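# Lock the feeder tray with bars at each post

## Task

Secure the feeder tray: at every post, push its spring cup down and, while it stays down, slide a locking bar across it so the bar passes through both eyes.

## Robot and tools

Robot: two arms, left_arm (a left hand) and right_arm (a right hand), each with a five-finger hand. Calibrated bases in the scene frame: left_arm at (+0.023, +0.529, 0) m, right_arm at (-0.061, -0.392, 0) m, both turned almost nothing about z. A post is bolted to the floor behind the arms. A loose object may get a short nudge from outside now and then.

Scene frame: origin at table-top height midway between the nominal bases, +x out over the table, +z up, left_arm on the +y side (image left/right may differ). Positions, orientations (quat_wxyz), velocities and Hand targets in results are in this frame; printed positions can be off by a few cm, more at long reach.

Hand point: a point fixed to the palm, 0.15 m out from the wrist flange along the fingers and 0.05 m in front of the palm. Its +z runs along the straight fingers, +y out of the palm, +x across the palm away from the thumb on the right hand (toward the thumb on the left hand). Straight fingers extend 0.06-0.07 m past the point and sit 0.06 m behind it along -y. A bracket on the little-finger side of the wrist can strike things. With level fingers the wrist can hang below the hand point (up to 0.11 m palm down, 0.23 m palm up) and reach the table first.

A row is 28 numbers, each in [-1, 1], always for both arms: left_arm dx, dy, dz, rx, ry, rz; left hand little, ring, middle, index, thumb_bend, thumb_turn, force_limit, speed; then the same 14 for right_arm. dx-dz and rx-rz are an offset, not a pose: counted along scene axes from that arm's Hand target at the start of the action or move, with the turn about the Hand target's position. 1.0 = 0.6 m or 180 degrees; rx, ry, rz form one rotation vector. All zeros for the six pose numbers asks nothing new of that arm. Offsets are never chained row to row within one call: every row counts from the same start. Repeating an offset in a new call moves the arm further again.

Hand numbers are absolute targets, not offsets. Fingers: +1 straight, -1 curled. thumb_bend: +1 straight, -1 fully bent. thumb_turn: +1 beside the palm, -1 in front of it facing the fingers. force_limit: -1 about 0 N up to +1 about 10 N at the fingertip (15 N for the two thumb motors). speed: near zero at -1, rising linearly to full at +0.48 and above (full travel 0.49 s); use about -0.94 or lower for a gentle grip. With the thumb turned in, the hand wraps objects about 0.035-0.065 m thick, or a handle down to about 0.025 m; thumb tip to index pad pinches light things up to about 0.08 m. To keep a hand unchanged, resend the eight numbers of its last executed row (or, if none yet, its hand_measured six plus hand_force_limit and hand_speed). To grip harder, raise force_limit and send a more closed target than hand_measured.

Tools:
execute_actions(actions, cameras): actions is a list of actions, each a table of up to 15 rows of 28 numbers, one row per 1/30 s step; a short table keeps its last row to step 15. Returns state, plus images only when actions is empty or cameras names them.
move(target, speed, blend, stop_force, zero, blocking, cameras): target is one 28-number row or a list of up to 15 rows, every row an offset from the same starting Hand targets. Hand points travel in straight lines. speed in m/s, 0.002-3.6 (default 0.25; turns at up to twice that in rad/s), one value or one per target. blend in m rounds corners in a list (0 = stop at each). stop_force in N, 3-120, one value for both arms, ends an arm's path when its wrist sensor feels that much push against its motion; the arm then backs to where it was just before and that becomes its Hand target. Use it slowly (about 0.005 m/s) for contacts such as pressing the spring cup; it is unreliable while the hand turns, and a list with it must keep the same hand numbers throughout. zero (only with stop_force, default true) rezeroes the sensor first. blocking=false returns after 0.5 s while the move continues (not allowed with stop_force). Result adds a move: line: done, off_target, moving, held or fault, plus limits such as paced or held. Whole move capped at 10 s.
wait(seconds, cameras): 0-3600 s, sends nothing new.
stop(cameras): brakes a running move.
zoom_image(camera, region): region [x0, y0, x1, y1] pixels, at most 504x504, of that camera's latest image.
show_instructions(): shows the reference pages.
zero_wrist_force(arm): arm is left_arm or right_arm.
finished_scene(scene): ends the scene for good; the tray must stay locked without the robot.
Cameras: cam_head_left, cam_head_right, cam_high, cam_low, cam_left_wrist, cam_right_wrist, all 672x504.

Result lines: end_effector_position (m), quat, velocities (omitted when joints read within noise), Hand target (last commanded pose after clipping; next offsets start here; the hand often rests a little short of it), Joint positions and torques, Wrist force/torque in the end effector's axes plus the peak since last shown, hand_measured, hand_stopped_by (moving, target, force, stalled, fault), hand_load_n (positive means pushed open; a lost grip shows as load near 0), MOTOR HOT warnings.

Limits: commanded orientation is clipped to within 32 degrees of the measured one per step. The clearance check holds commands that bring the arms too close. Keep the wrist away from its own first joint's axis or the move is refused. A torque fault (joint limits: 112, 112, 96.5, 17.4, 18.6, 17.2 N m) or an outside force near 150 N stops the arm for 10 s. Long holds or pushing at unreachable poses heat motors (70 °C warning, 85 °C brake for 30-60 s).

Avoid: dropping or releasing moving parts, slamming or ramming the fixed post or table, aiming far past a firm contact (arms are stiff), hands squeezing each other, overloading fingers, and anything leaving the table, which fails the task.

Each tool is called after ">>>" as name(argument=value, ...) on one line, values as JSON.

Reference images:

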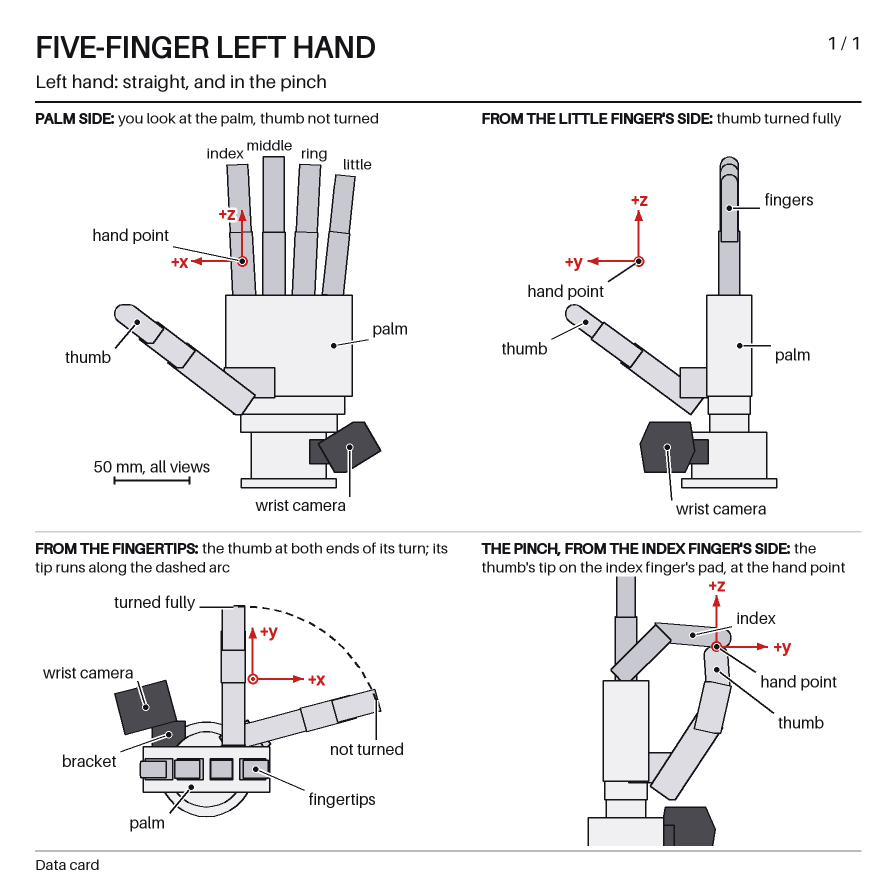

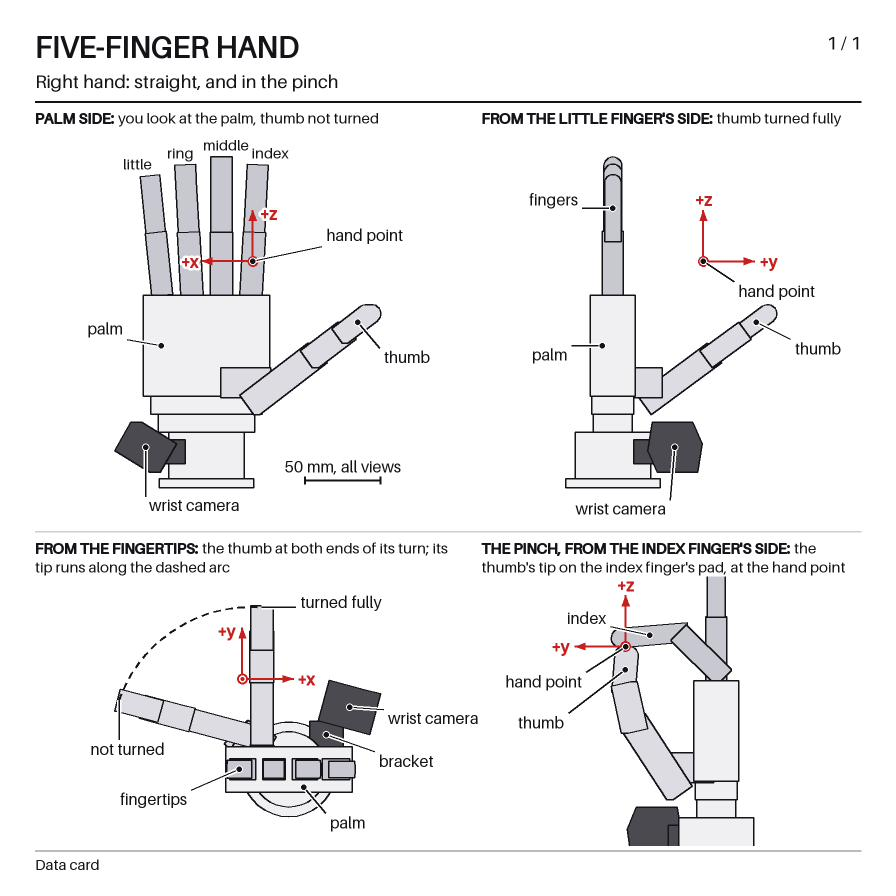

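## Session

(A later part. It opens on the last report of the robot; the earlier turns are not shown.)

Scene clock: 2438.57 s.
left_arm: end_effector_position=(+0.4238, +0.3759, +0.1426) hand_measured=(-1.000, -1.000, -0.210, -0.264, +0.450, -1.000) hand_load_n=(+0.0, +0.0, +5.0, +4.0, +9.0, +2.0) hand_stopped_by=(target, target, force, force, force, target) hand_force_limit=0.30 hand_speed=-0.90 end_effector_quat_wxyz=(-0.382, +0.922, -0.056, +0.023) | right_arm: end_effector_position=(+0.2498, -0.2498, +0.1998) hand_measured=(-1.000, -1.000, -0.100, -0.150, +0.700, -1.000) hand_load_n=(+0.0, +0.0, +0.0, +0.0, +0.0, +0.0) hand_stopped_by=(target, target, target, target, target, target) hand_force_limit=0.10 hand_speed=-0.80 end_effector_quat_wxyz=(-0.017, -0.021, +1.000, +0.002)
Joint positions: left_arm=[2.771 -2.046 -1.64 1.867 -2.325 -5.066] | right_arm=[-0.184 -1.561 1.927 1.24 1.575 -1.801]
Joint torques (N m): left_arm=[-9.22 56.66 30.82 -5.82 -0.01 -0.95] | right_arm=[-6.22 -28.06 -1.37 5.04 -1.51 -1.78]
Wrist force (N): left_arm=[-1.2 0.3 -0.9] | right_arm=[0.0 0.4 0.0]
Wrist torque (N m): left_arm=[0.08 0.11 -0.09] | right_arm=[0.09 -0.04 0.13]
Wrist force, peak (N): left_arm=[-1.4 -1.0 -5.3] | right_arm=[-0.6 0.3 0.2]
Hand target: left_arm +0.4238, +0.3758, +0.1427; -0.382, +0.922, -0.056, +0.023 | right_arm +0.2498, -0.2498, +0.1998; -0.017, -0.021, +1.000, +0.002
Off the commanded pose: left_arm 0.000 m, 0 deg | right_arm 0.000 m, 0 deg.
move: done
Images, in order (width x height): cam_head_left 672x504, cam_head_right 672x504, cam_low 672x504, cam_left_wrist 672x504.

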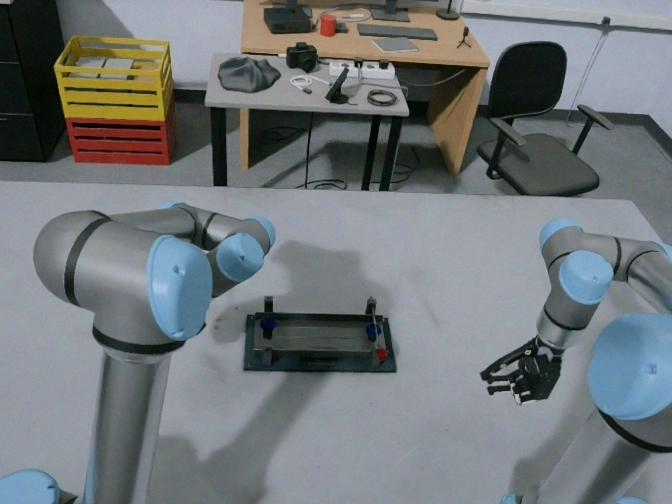

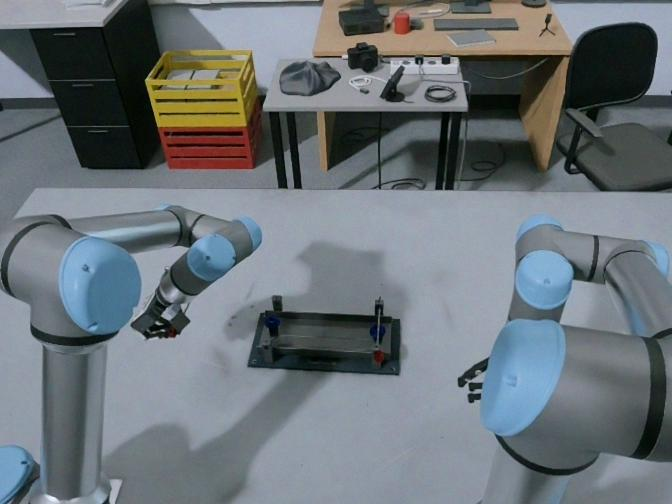

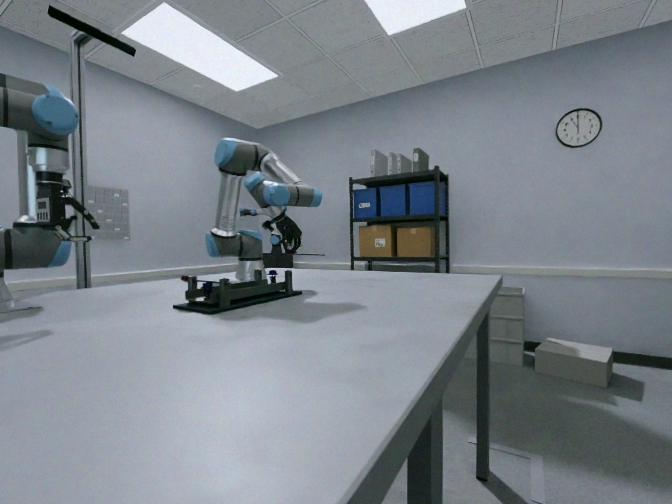

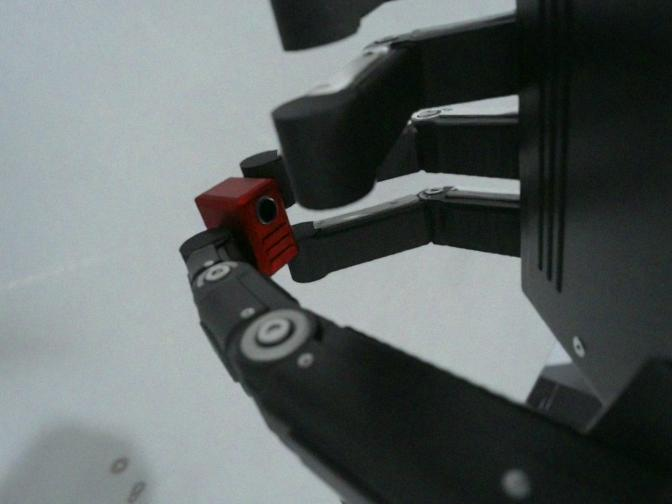

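>>> move(target=[-0.24,-0.076,0.112,-0.2495,0.0154,0.0369, -1,-1,-0.5,-0.5,0.0,-1, 0.3,-0.9, 0,0,0,0,0,0, -1,-1,-0.1,-0.15,0.7,-1,0.1,-0.8], cameras=["cam_left_wrist","cam_low","cam_head_left","cam_head_right","cam_high"], speed=0.15)

Scene clock: 2459.67 s.
left_arm: end_effector_position=(+0.2799, +0.3302, +0.2099) hand_measured=(-1.000, -1.000, -0.210, -0.264, +0.450, -1.000) hand_load_n=(+0.0, +0.5, +5.0, +4.0, +9.0, +2.0) hand_stopped_by=(target, target, force, force, force, target) hand_force_limit=0.30 hand_speed=-0.90 end_effector_quat_wxyz=(-0.001, +1.000, +0.000, -0.001) | right_arm: end_effector_position=(+0.2498, -0.2498, +0.1998) hand_measured=(-1.000, -1.000, -0.100, -0.150, +0.700, -1.000) hand_load_n=(+0.0, +0.0, +0.0, +0.0, +0.0, +0.0) hand_stopped_by=(target, target, target, target, target, target) hand_force_limit=0.10 hand_speed=-0.80 end_effector_quat_wxyz=(-0.017, -0.021, +1.000, +0.002)
Joint positions: left_arm=[3.122 -1.472 -1.995 1.894 -1.572 -4.738] | right_arm=[-0.184 -1.561 1.927 1.24 1.575 -1.801]
Joint torques (N m): left_arm=[8.59 27.5 3.06 -5.69 2.4 1.63] | right_arm=[-6.23 -28.64 -1.6 5 -1.46 -1.67]
Wrist force (N): left_arm=[-0.5 -1.2 -1.0] | right_arm=[-0.4 0.2 -0.2]
Wrist torque (N m): left_arm=[-0.17 -0.05 -0.19] | right_arm=[0.08 0.03 0.09]
Wrist force, peak (N): left_arm=[-1.2 -1.1 -1.1] | right_arm=[-0.5 0.7 -0.2]
Hand target: left_arm +0.2798, +0.3302, +0.2099; -0.001, +1.000, +0.000, -0.001 | right_arm +0.2498, -0.2498, +0.1998; -0.017, -0.021, +1.000, +0.002
Off the commanded pose: left_arm 0.000 m, 0 deg | right_arm 0.000 m, 0 deg.
move: done
Images, in order (width x height): cam_head_left 672x504, cam_head_right 672x504, cam_high 672x504, cam_low 672x504, cam_left_wrist 672x504.

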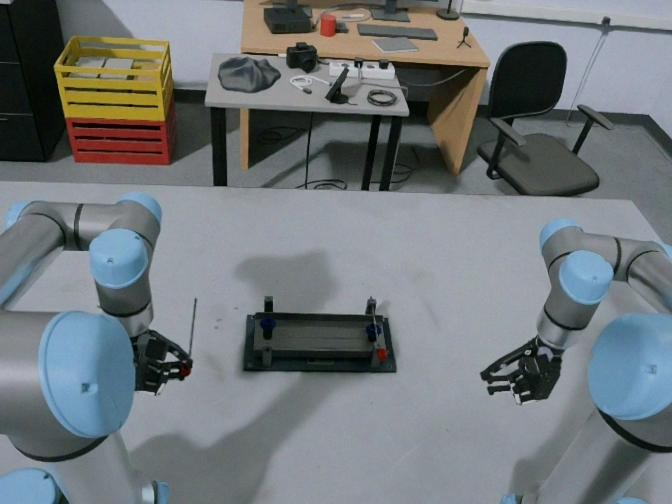

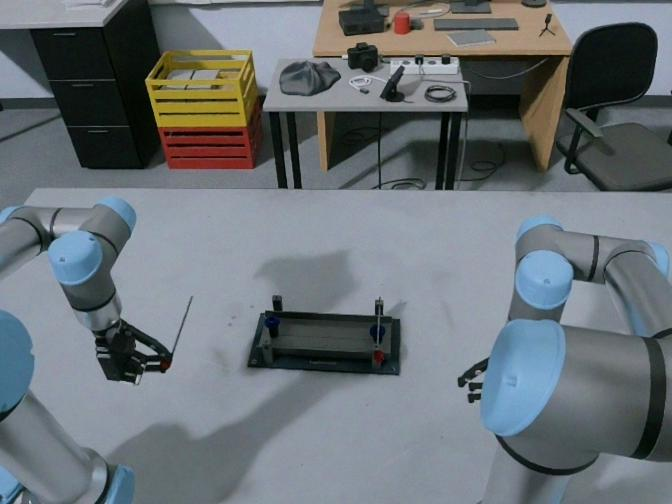

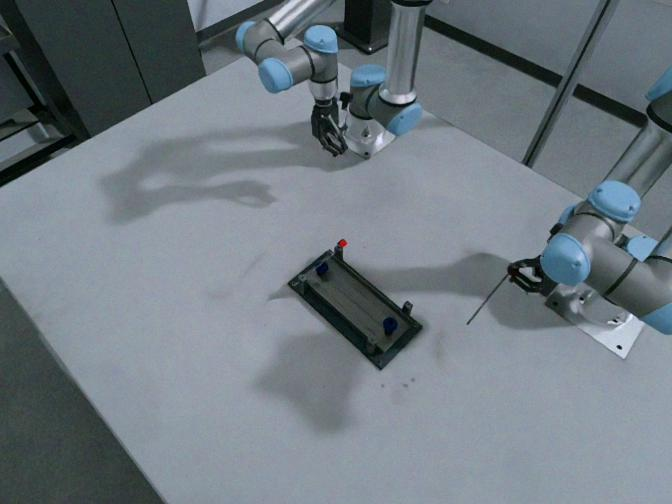

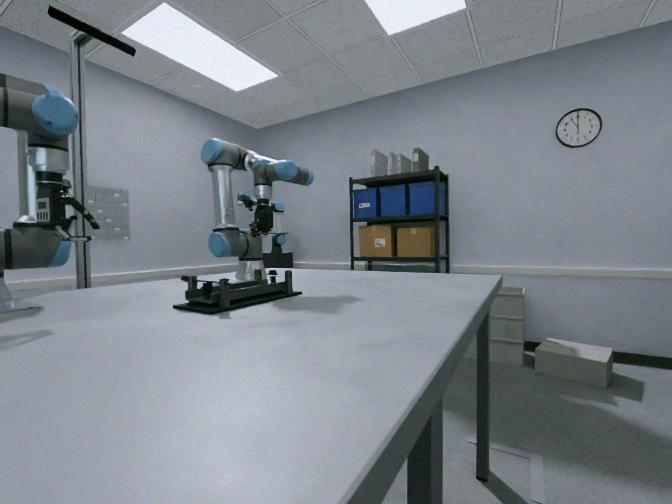

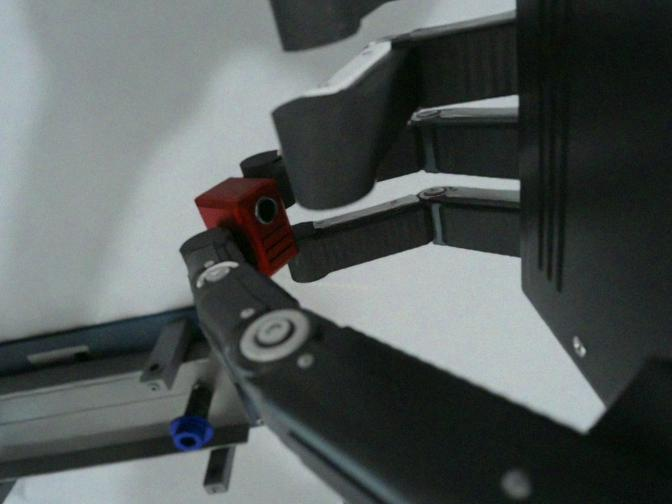

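>>> move(target=[0,0,0,0,0,0, -1,-1,-0.5,-0.5,0.0,-1, 0.3,-0.9, 0.25,0.333,0.133,-0.0644,-0.1045,0.468, -1,-1,-1,1,1,0,0,-0.2], speed=0.25)

>>> move(target=[0,0,0,0,0,0, -1,-1,-0.5,-0.5,0.0,-1, 0.3,-0.9, 0.15,0.15,-0.117,-0.0644,-0.1045,0.468, -1,-1,-1,1,1,0,0,-0.2], speed=0.2, cameras=["all"])

Scene clock: 2495.20 s.
left_arm: end_effector_position=(+0.2798, +0.3302, +0.2099) hand_measured=(-1.000, -1.000, -0.210, -0.264, +0.450, -1.000) hand_load_n=(+0.0, +0.0, +4.5, +4.0, +9.0, +2.0) hand_stopped_by=(target, target, force, force, force, target) hand_force_limit=0.30 hand_speed=-0.90 end_effector_quat_wxyz=(-0.001, +1.000, +0.000, -0.001) | right_arm: end_effector_position=(+0.3998, -0.0500, +0.2795) hand_measured=(-1.000, -1.000, -1.000, +1.000, +1.000, +0.000) hand_load_n=(+0.0, +0.0, +0.0, +0.0, +0.0, +0.0) hand_stopped_by=(target, target, target, target, target, target) hand_force_limit=0.00 hand_speed=-0.20 end_effector_quat_wxyz=(-0.133, +0.680, -0.713, +0.105)
Joint positions: left_arm=[3.122 -1.471 -1.995 1.894 -1.572 -4.738] | right_arm=[0.355 -1.045 0.952 1.333 1.657 -2.756]
Joint torques (N m): left_arm=[9.57 28.01 3.34 -4.92 2.18 1.38] | right_arm=[8.92 -18.48 -37.7 4.16 -2.02 -1.84]
Wrist force (N): left_arm=[-0.9 -1.3 -1.0] | right_arm=[-0.3 1.0 0.1]
Wrist torque (N m): left_arm=[-0.18 0.00 -0.21] | right_arm=[0.27 -0.06 0.10]
Wrist force, peak (N): left_arm=[-0.7 -1.4 -1.2] | right_arm=[-0.4 -1.2 0.2]
Hand target: left_arm +0.2798, +0.3302, +0.2099; -0.001, +1.000, +0.000, -0.001 | right_arm +0.3998, -0.0500, +0.2796; -0.133, +0.680, -0.713, +0.105
Off the commanded pose: left_arm 0.000 m, 0 deg | right_arm 0.000 m, 0 deg.
move: done

Scene clock: 2499.67 s.
left_arm: end_effector_position=(+0.2798, +0.3302, +0.2099) hand_measured=(-1.000, -1.000, -0.210, -0.264, +0.450, -1.000) hand_load_n=(+0.0, +0.0, +4.5, +4.0, +9.0, +2.0) hand_stopped_by=(target, target, force, force, force, target) hand_force_limit=0.30 hand_speed=-0.90 end_effector_quat_wxyz=(-0.001, +1.000, +0.000, -0.001) | right_arm: end_effector_position=(+0.4898, +0.0400, +0.2094) hand_measured=(-1.000, -1.000, -1.000, +1.000, +1.000, +0.000) hand_load_n=(+0.0, +0.0, +0.0, +0.0, +0.0, +0.0) hand_stopped_by=(target, target, target, target, target, target) hand_force_limit=0.00 hand_speed=-0.20 end_effector_quat_wxyz=(-0.210, +0.965, -0.034, +0.154)
Joint positions: left_arm=[3.122 -1.471 -1.995 1.894 -1.572 -4.738] | right_arm=[0.445 -0.723 0.564 1.248 1.345 -4.144]
Joint torques (N m): left_arm=[9.87 27.43 3.37 -4.25 2.09 1.32] | right_arm=[8.9 -27.32 -37.78 3.63 -2.69 -1.77]
Wrist force (N): left_arm=[-0.6 -1.3 -0.9] | right_arm=[-0.6 0.6 -0.3]
Wrist torque (N m): left_arm=[-0.19 -0.03 -0.20] | right_arm=[0.26 0.08 0.01]
Wrist force, peak (N): left_arm=[-0.8 -1.3 -1.2] | right_arm=[-0.9 1.0 -0.4]
Hand target: left_arm +0.2798, +0.3302, +0.2099; -0.001, +1.000, +0.000, -0.001 | right_arm +0.4898, +0.0400, +0.2094; -0.210, +0.965, -0.034, +0.154
Off the commanded pose: left_arm 0.000 m, 0 deg | right_arm 0.000 m, 0 deg.
move: done

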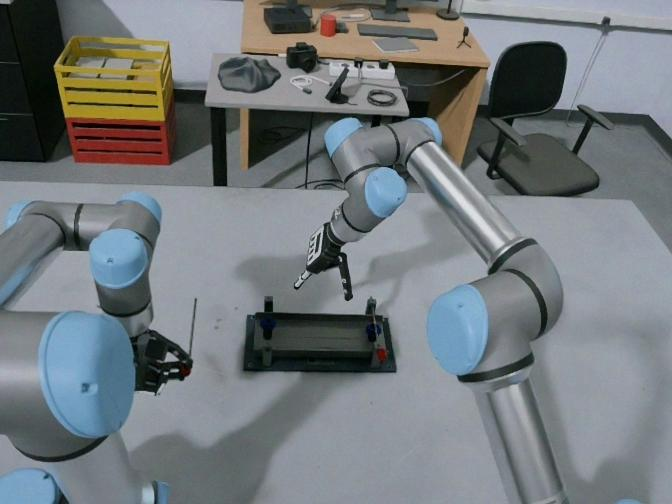

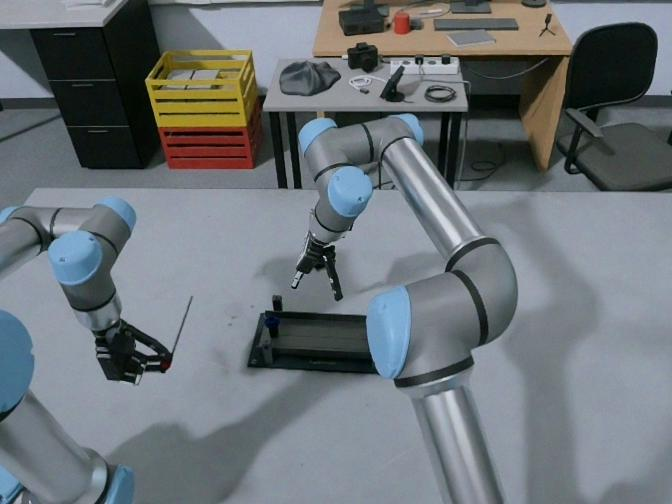

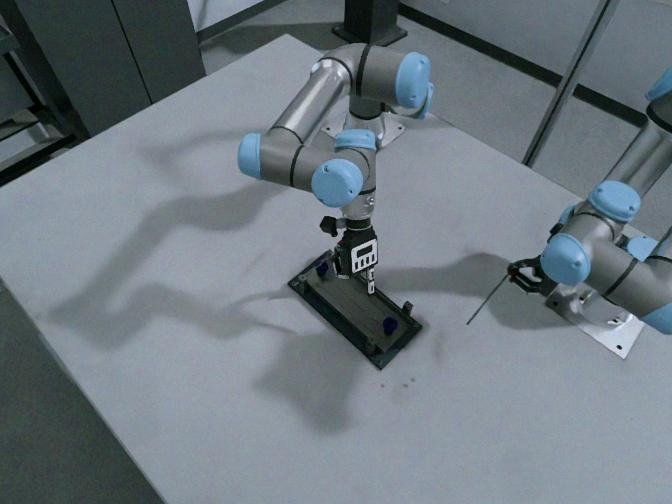

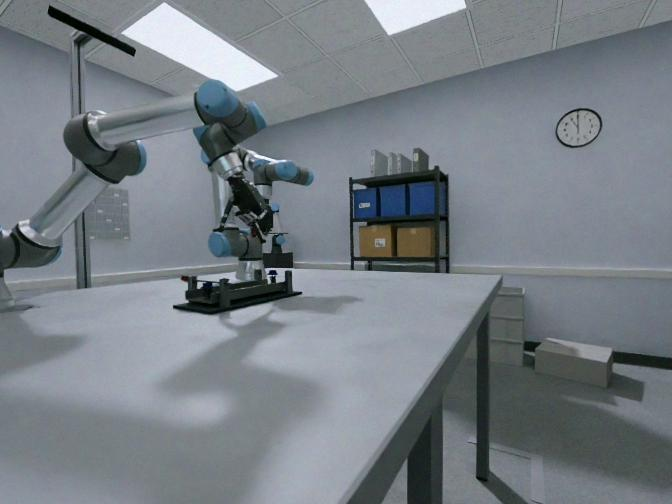

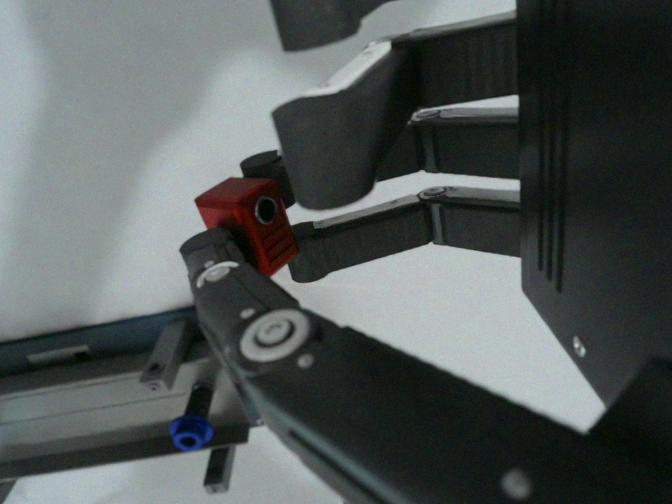

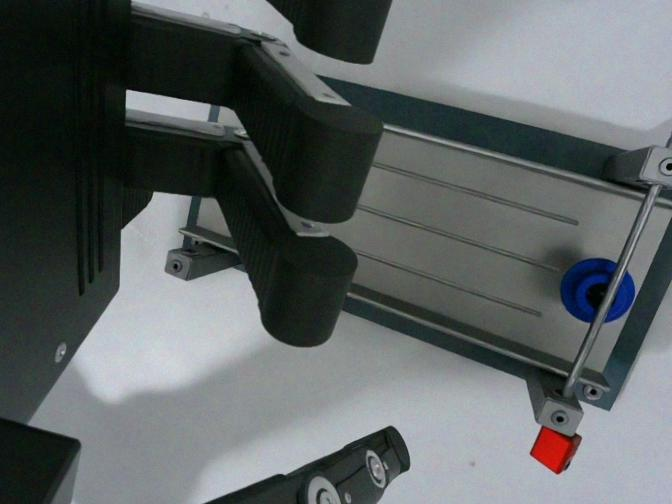

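>>> zoom_image(camera="cam_low", region=[220, 190, 320, 310])

>>> zoom_image(camera="cam_head_left", region=[240, 260, 320, 370])

>>> zoom_image(camera="cam_head_right", region=[240, 260, 320, 370])

Scaled by 4.200 from the camera's image (finer frame: 960x720).

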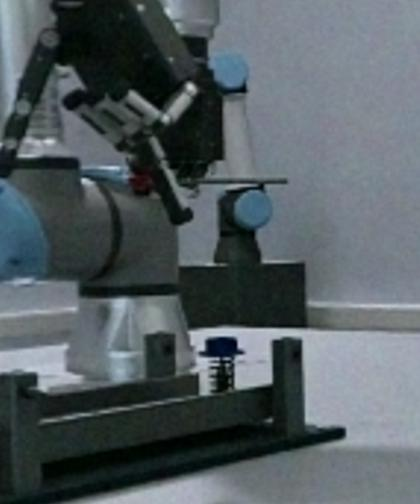

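Scaled by 4.582 from the camera's image (finer frame: 960x720).

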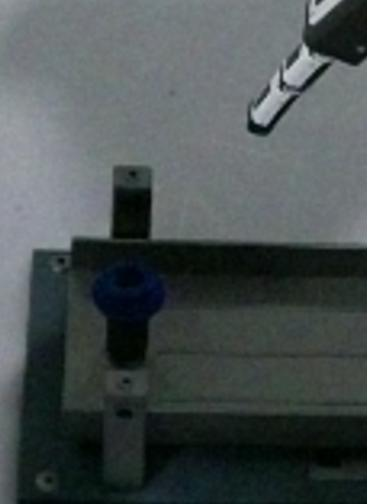

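Scaled by 4.582 from the camera's image (finer frame: 960x720).

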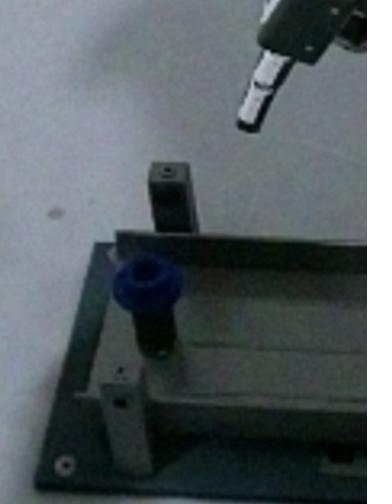

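>>> move(target=[0,0,0,0,0,0, -1,-1,-0.5,-0.5,0.0,-1, 0.3,-0.9, -0.03,0.063,-0.083,0,0,0, -1,-1,-1,1,1,0,0,-0.2], speed=0.1, cameras=["cam_head_left","cam_head_right","cam_low","cam_left_wrist","cam_right_wrist"])

>>> zoom_image(camera="cam_low", region=[230, 220, 310, 300])

>>> zoom_image(camera="cam_head_left", region=[240, 280, 310, 350])

>>> zoom_image(camera="cam_head_right", region=[240, 280, 310, 350])

>>> zoom_image(camera="cam_left_wrist", region=[50, 304, 250, 504])

Scene clock: 2531.97 s.
left_arm: end_effector_position=(+0.2798, +0.3302, +0.2099) hand_measured=(-1.000, -1.000, -0.210, -0.264, +0.450, -1.000) hand_load_n=(+0.0, +0.0, +4.5, +4.0, +9.0, +2.5) hand_stopped_by=(target, target, force, force, force, target) hand_force_limit=0.30 hand_speed=-0.90 end_effector_quat_wxyz=(-0.001, +1.000, +0.000, -0.001) | right_arm: end_effector_position=(+0.4719, +0.0777, +0.1597) hand_measured=(-1.000, -1.000, -1.000, +1.000, +1.000, +0.000) hand_load_n=(+0.0, +0.0, +0.0, -0.5, +0.0, +0.0) hand_stopped_by=(target, target, target, target, target, target) hand_force_limit=0.00 hand_speed=-0.20 end_effector_quat_wxyz=(-0.210, +0.965, -0.034, +0.154)
Joint positions: left_arm=[3.122 -1.471 -1.995 1.894 -1.572 -4.738] | right_arm=[0.512 -0.704 0.654 1.127 1.376 -4.084]
Joint torques (N m): left_arm=[9.39 27.23 3.01 -3.37 2.27 1.32] | right_arm=[9.62 -27.7 -3.2 -0.41 1.79 1.56]
Wrist force (N): left_arm=[-0.7 -1.2 -1.1] | right_arm=[-0.5 0.4 0.0]
Wrist torque (N m): left_arm=[-0.16 -0.02 -0.21] | right_arm=[0.20 0.06 -0.13]
Wrist force, peak (N): left_arm=[-0.6 -1.3 -1.2] | right_arm=[-1.7 -0.3 -0.1]
Hand target: left_arm +0.2798, +0.3302, +0.2099; -0.001, +1.000, +0.000, -0.001 | right_arm +0.4718, +0.0778, +0.1596; -0.210, +0.965, -0.034, +0.154
Off the commanded pose: left_arm 0.000 m, 0 deg | right_arm 0.000 m, 0 deg.
move: done

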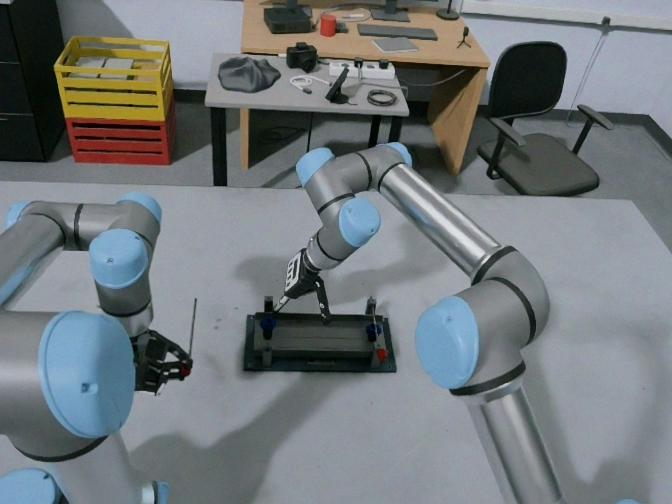

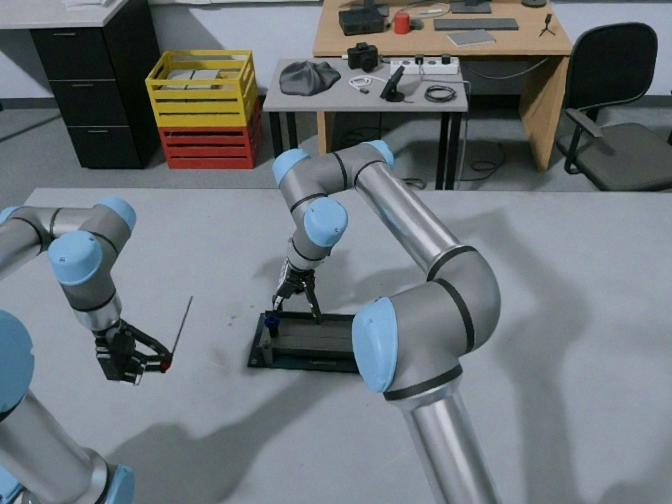

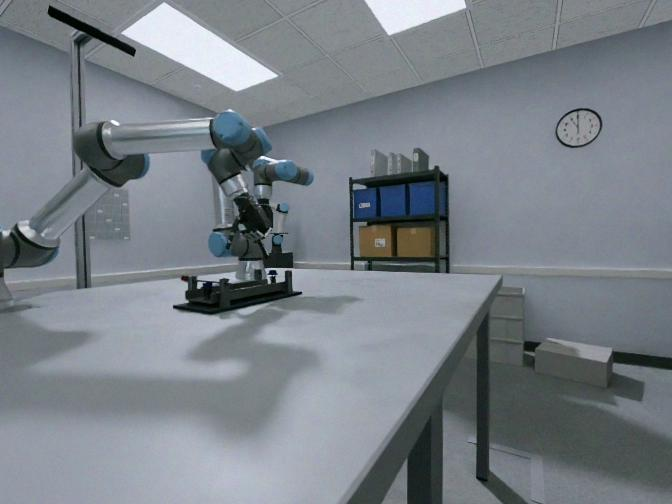

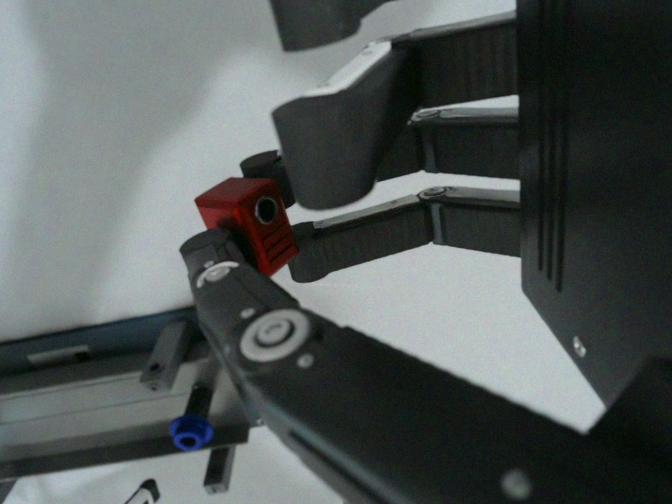

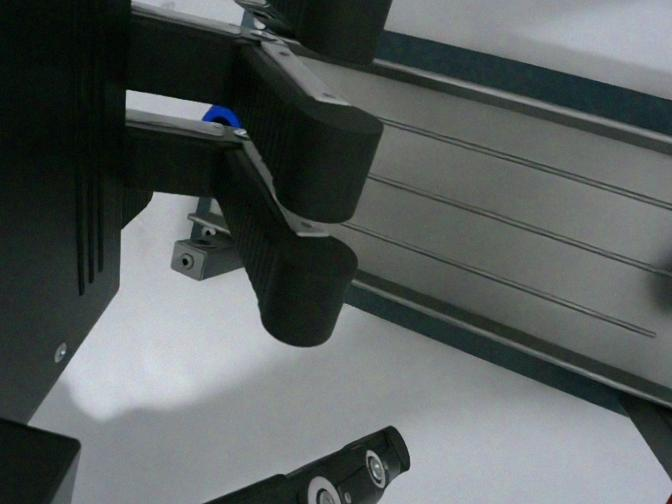

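Scaled by 6.300 from the camera's image (finer frame: 960x720).

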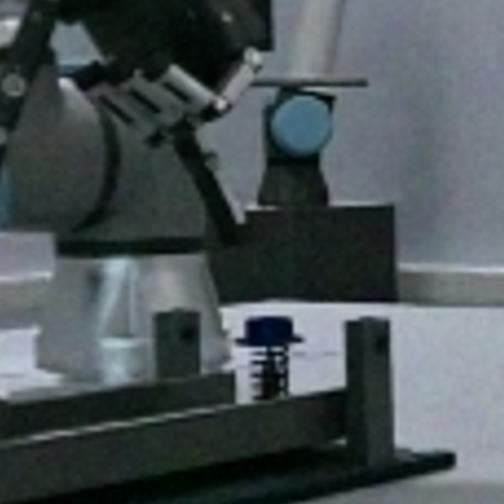

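Scaled by 7.200 from the camera's image (finer frame: 960x720).

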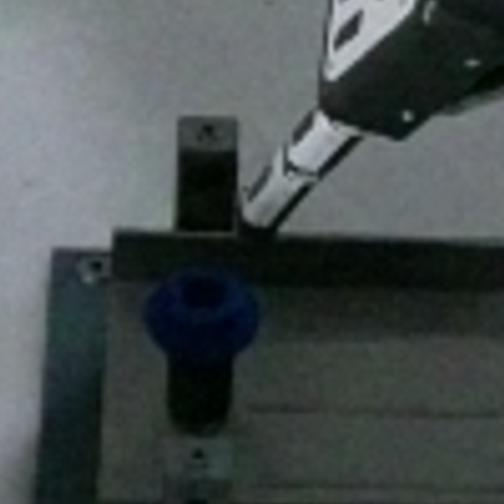

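Scaled by 7.200 from the camera's image (finer frame: 960x720).

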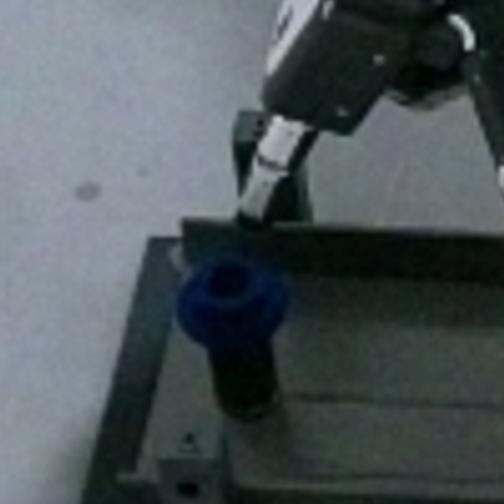

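Scaled by 2.520 from the camera's image (finer frame: 960x720).

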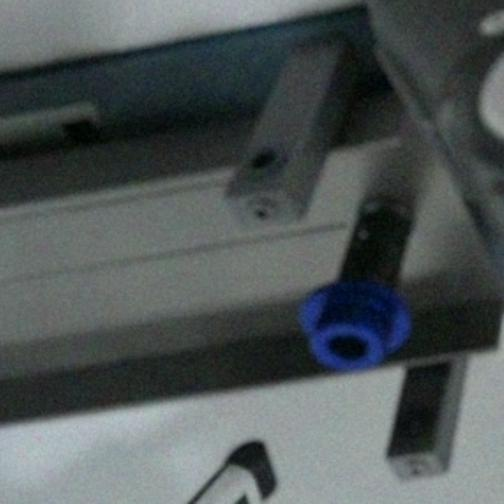

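>>> move(target=[0,0,0,0,0,0, -1,-1,-0.5,-0.5,0.0,-1, 0.3,-0.9, 0.0167,0.005,-0.045,0,0,0, -1,-1,-1,1,1,0,0,-0.2], speed=0.1, stop_force=5, cameras=["cam_head_left","cam_head_right","cam_low","cam_left_wrist"])

>>> zoom_image(camera="cam_low", region=[250, 240, 300, 290])

>>> zoom_image(camera="cam_head_left", region=[245, 290, 295, 340])

>>> zoom_image(camera="cam_head_right", region=[245, 290, 295, 340])

>>> zoom_image(camera="cam_left_wrist", region=[100, 354, 250, 504])

Scene clock: 2557.90 s.
left_arm: end_effector_position=(+0.2798, +0.3302, +0.2099) hand_measured=(-1.000, -1.000, -0.210, -0.264, +0.450, -1.000) hand_load_n=(+0.0, +0.0, +4.5, +4.0, +9.0, +2.0) hand_stopped_by=(target, target, force, force, force, target) hand_force_limit=0.30 hand_speed=-0.90 end_effector_quat_wxyz=(-0.001, +1.000, +0.000, -0.001) | right_arm: end_effector_position=(+0.4818, +0.0808, +0.1326) hand_measured=(-1.000, -1.000, -1.000, +1.000, +1.000, +0.000) hand_load_n=(+0.0, +0.0, +0.0, +0.0, +0.0, +0.0) hand_stopped_by=(target, target, target, target, target, target) hand_force_limit=0.00 hand_speed=-0.20 end_effector_quat_wxyz=(-0.210, +0.965, -0.034, +0.154)
Joint positions: left_arm=[3.122 -1.471 -1.995 1.894 -1.572 -4.738] | right_arm=[0.508 -0.669 0.66 1.087 1.375 -4.087]
Joint torques (N m): left_arm=[9.96 27.17 3.1 -2.49 2.11 1.27] | right_arm=[-9.68 -28.4 -37.81 -0.21 -2.67 -1.55]
Wrist force (N): left_arm=[-0.5 -1.0 -1.0] | right_arm=[-0.4 0.8 -0.3]
Wrist torque (N m): left_arm=[-0.15 -0.05 -0.20] | right_arm=[0.28 0.05 -0.13]
Wrist force, peak (N): left_arm=[-0.7 -1.3 -1.3] | right_arm=[-0.9 0.8 -0.2]
Hand target: left_arm +0.2798, +0.3302, +0.2099; -0.001, +1.000, +0.000, -0.001 | right_arm +0.4818, +0.0808, +0.1326; -0.210, +0.965, -0.034, +0.154
Off the commanded pose: left_arm 0.000 m, 0 deg | right_arm 0.000 m, 0 deg.
move: done

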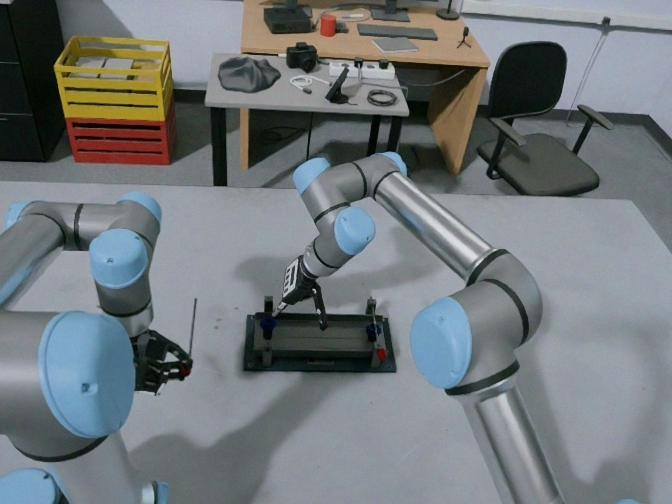

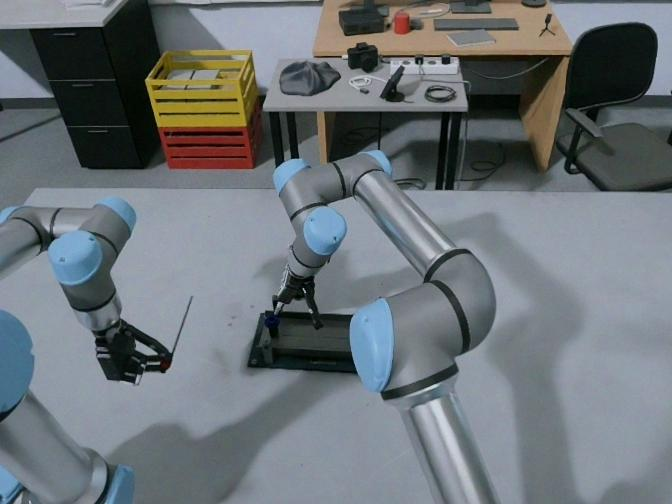

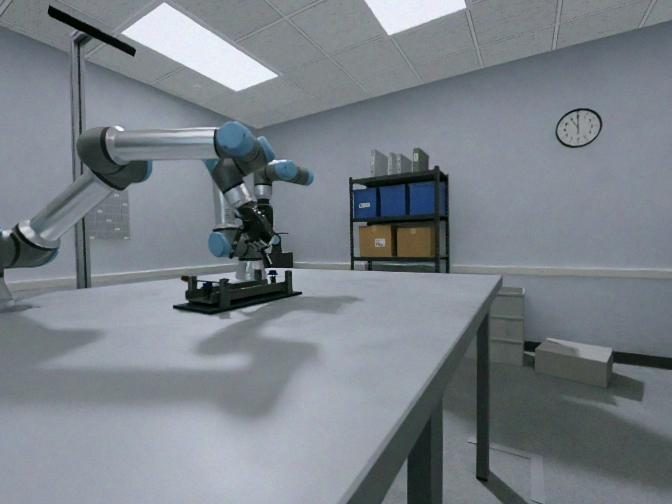

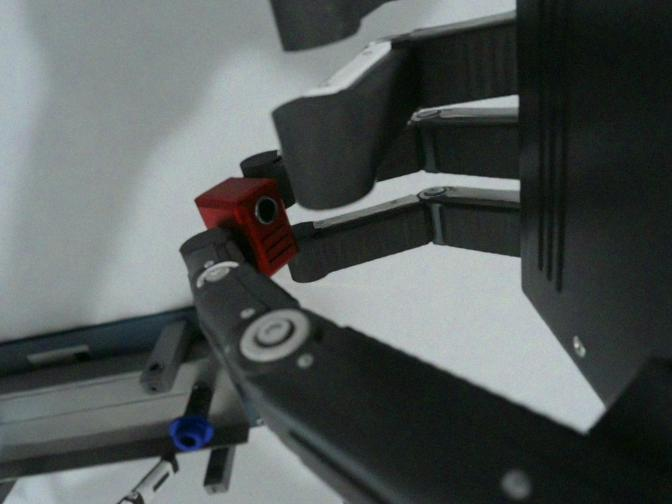

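Scaled by 10.080 from the camera's image (finer frame: 960x720).

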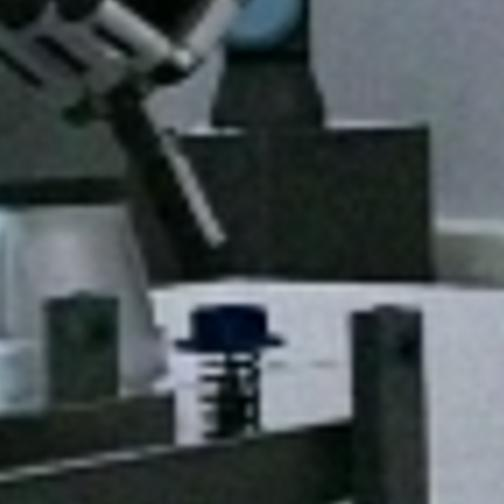

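Scaled by 10.080 from the camera's image (finer frame: 960x720).

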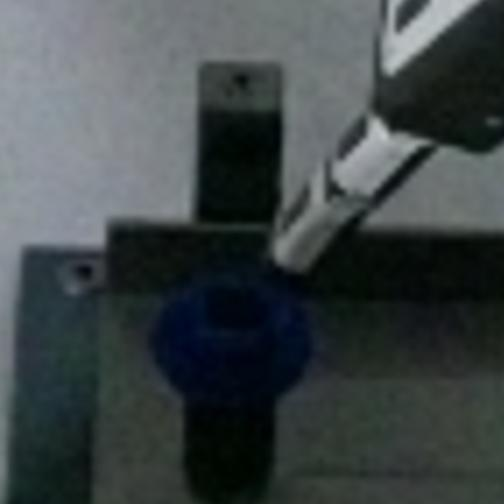

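Scaled by 10.080 from the camera's image (finer frame: 960x720).

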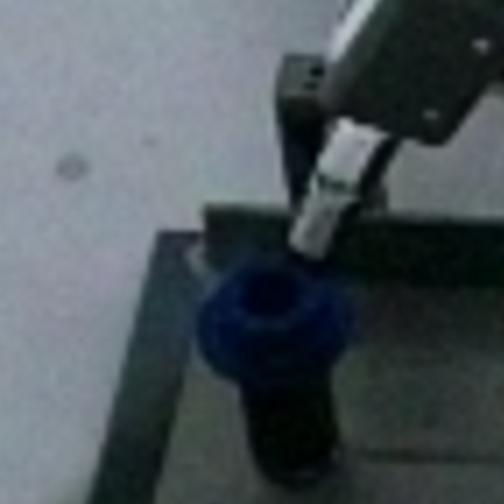

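Scaled by 3.360 from the camera's image (finer frame: 960x720).

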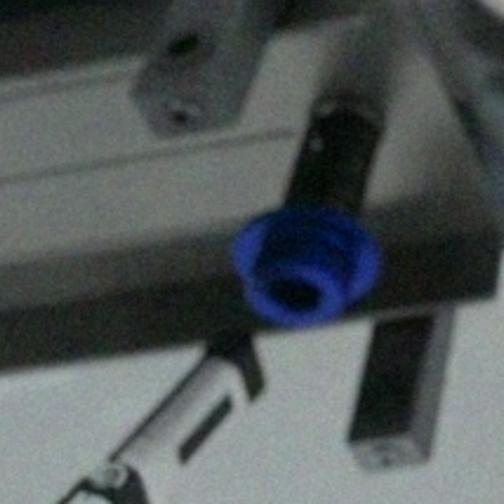

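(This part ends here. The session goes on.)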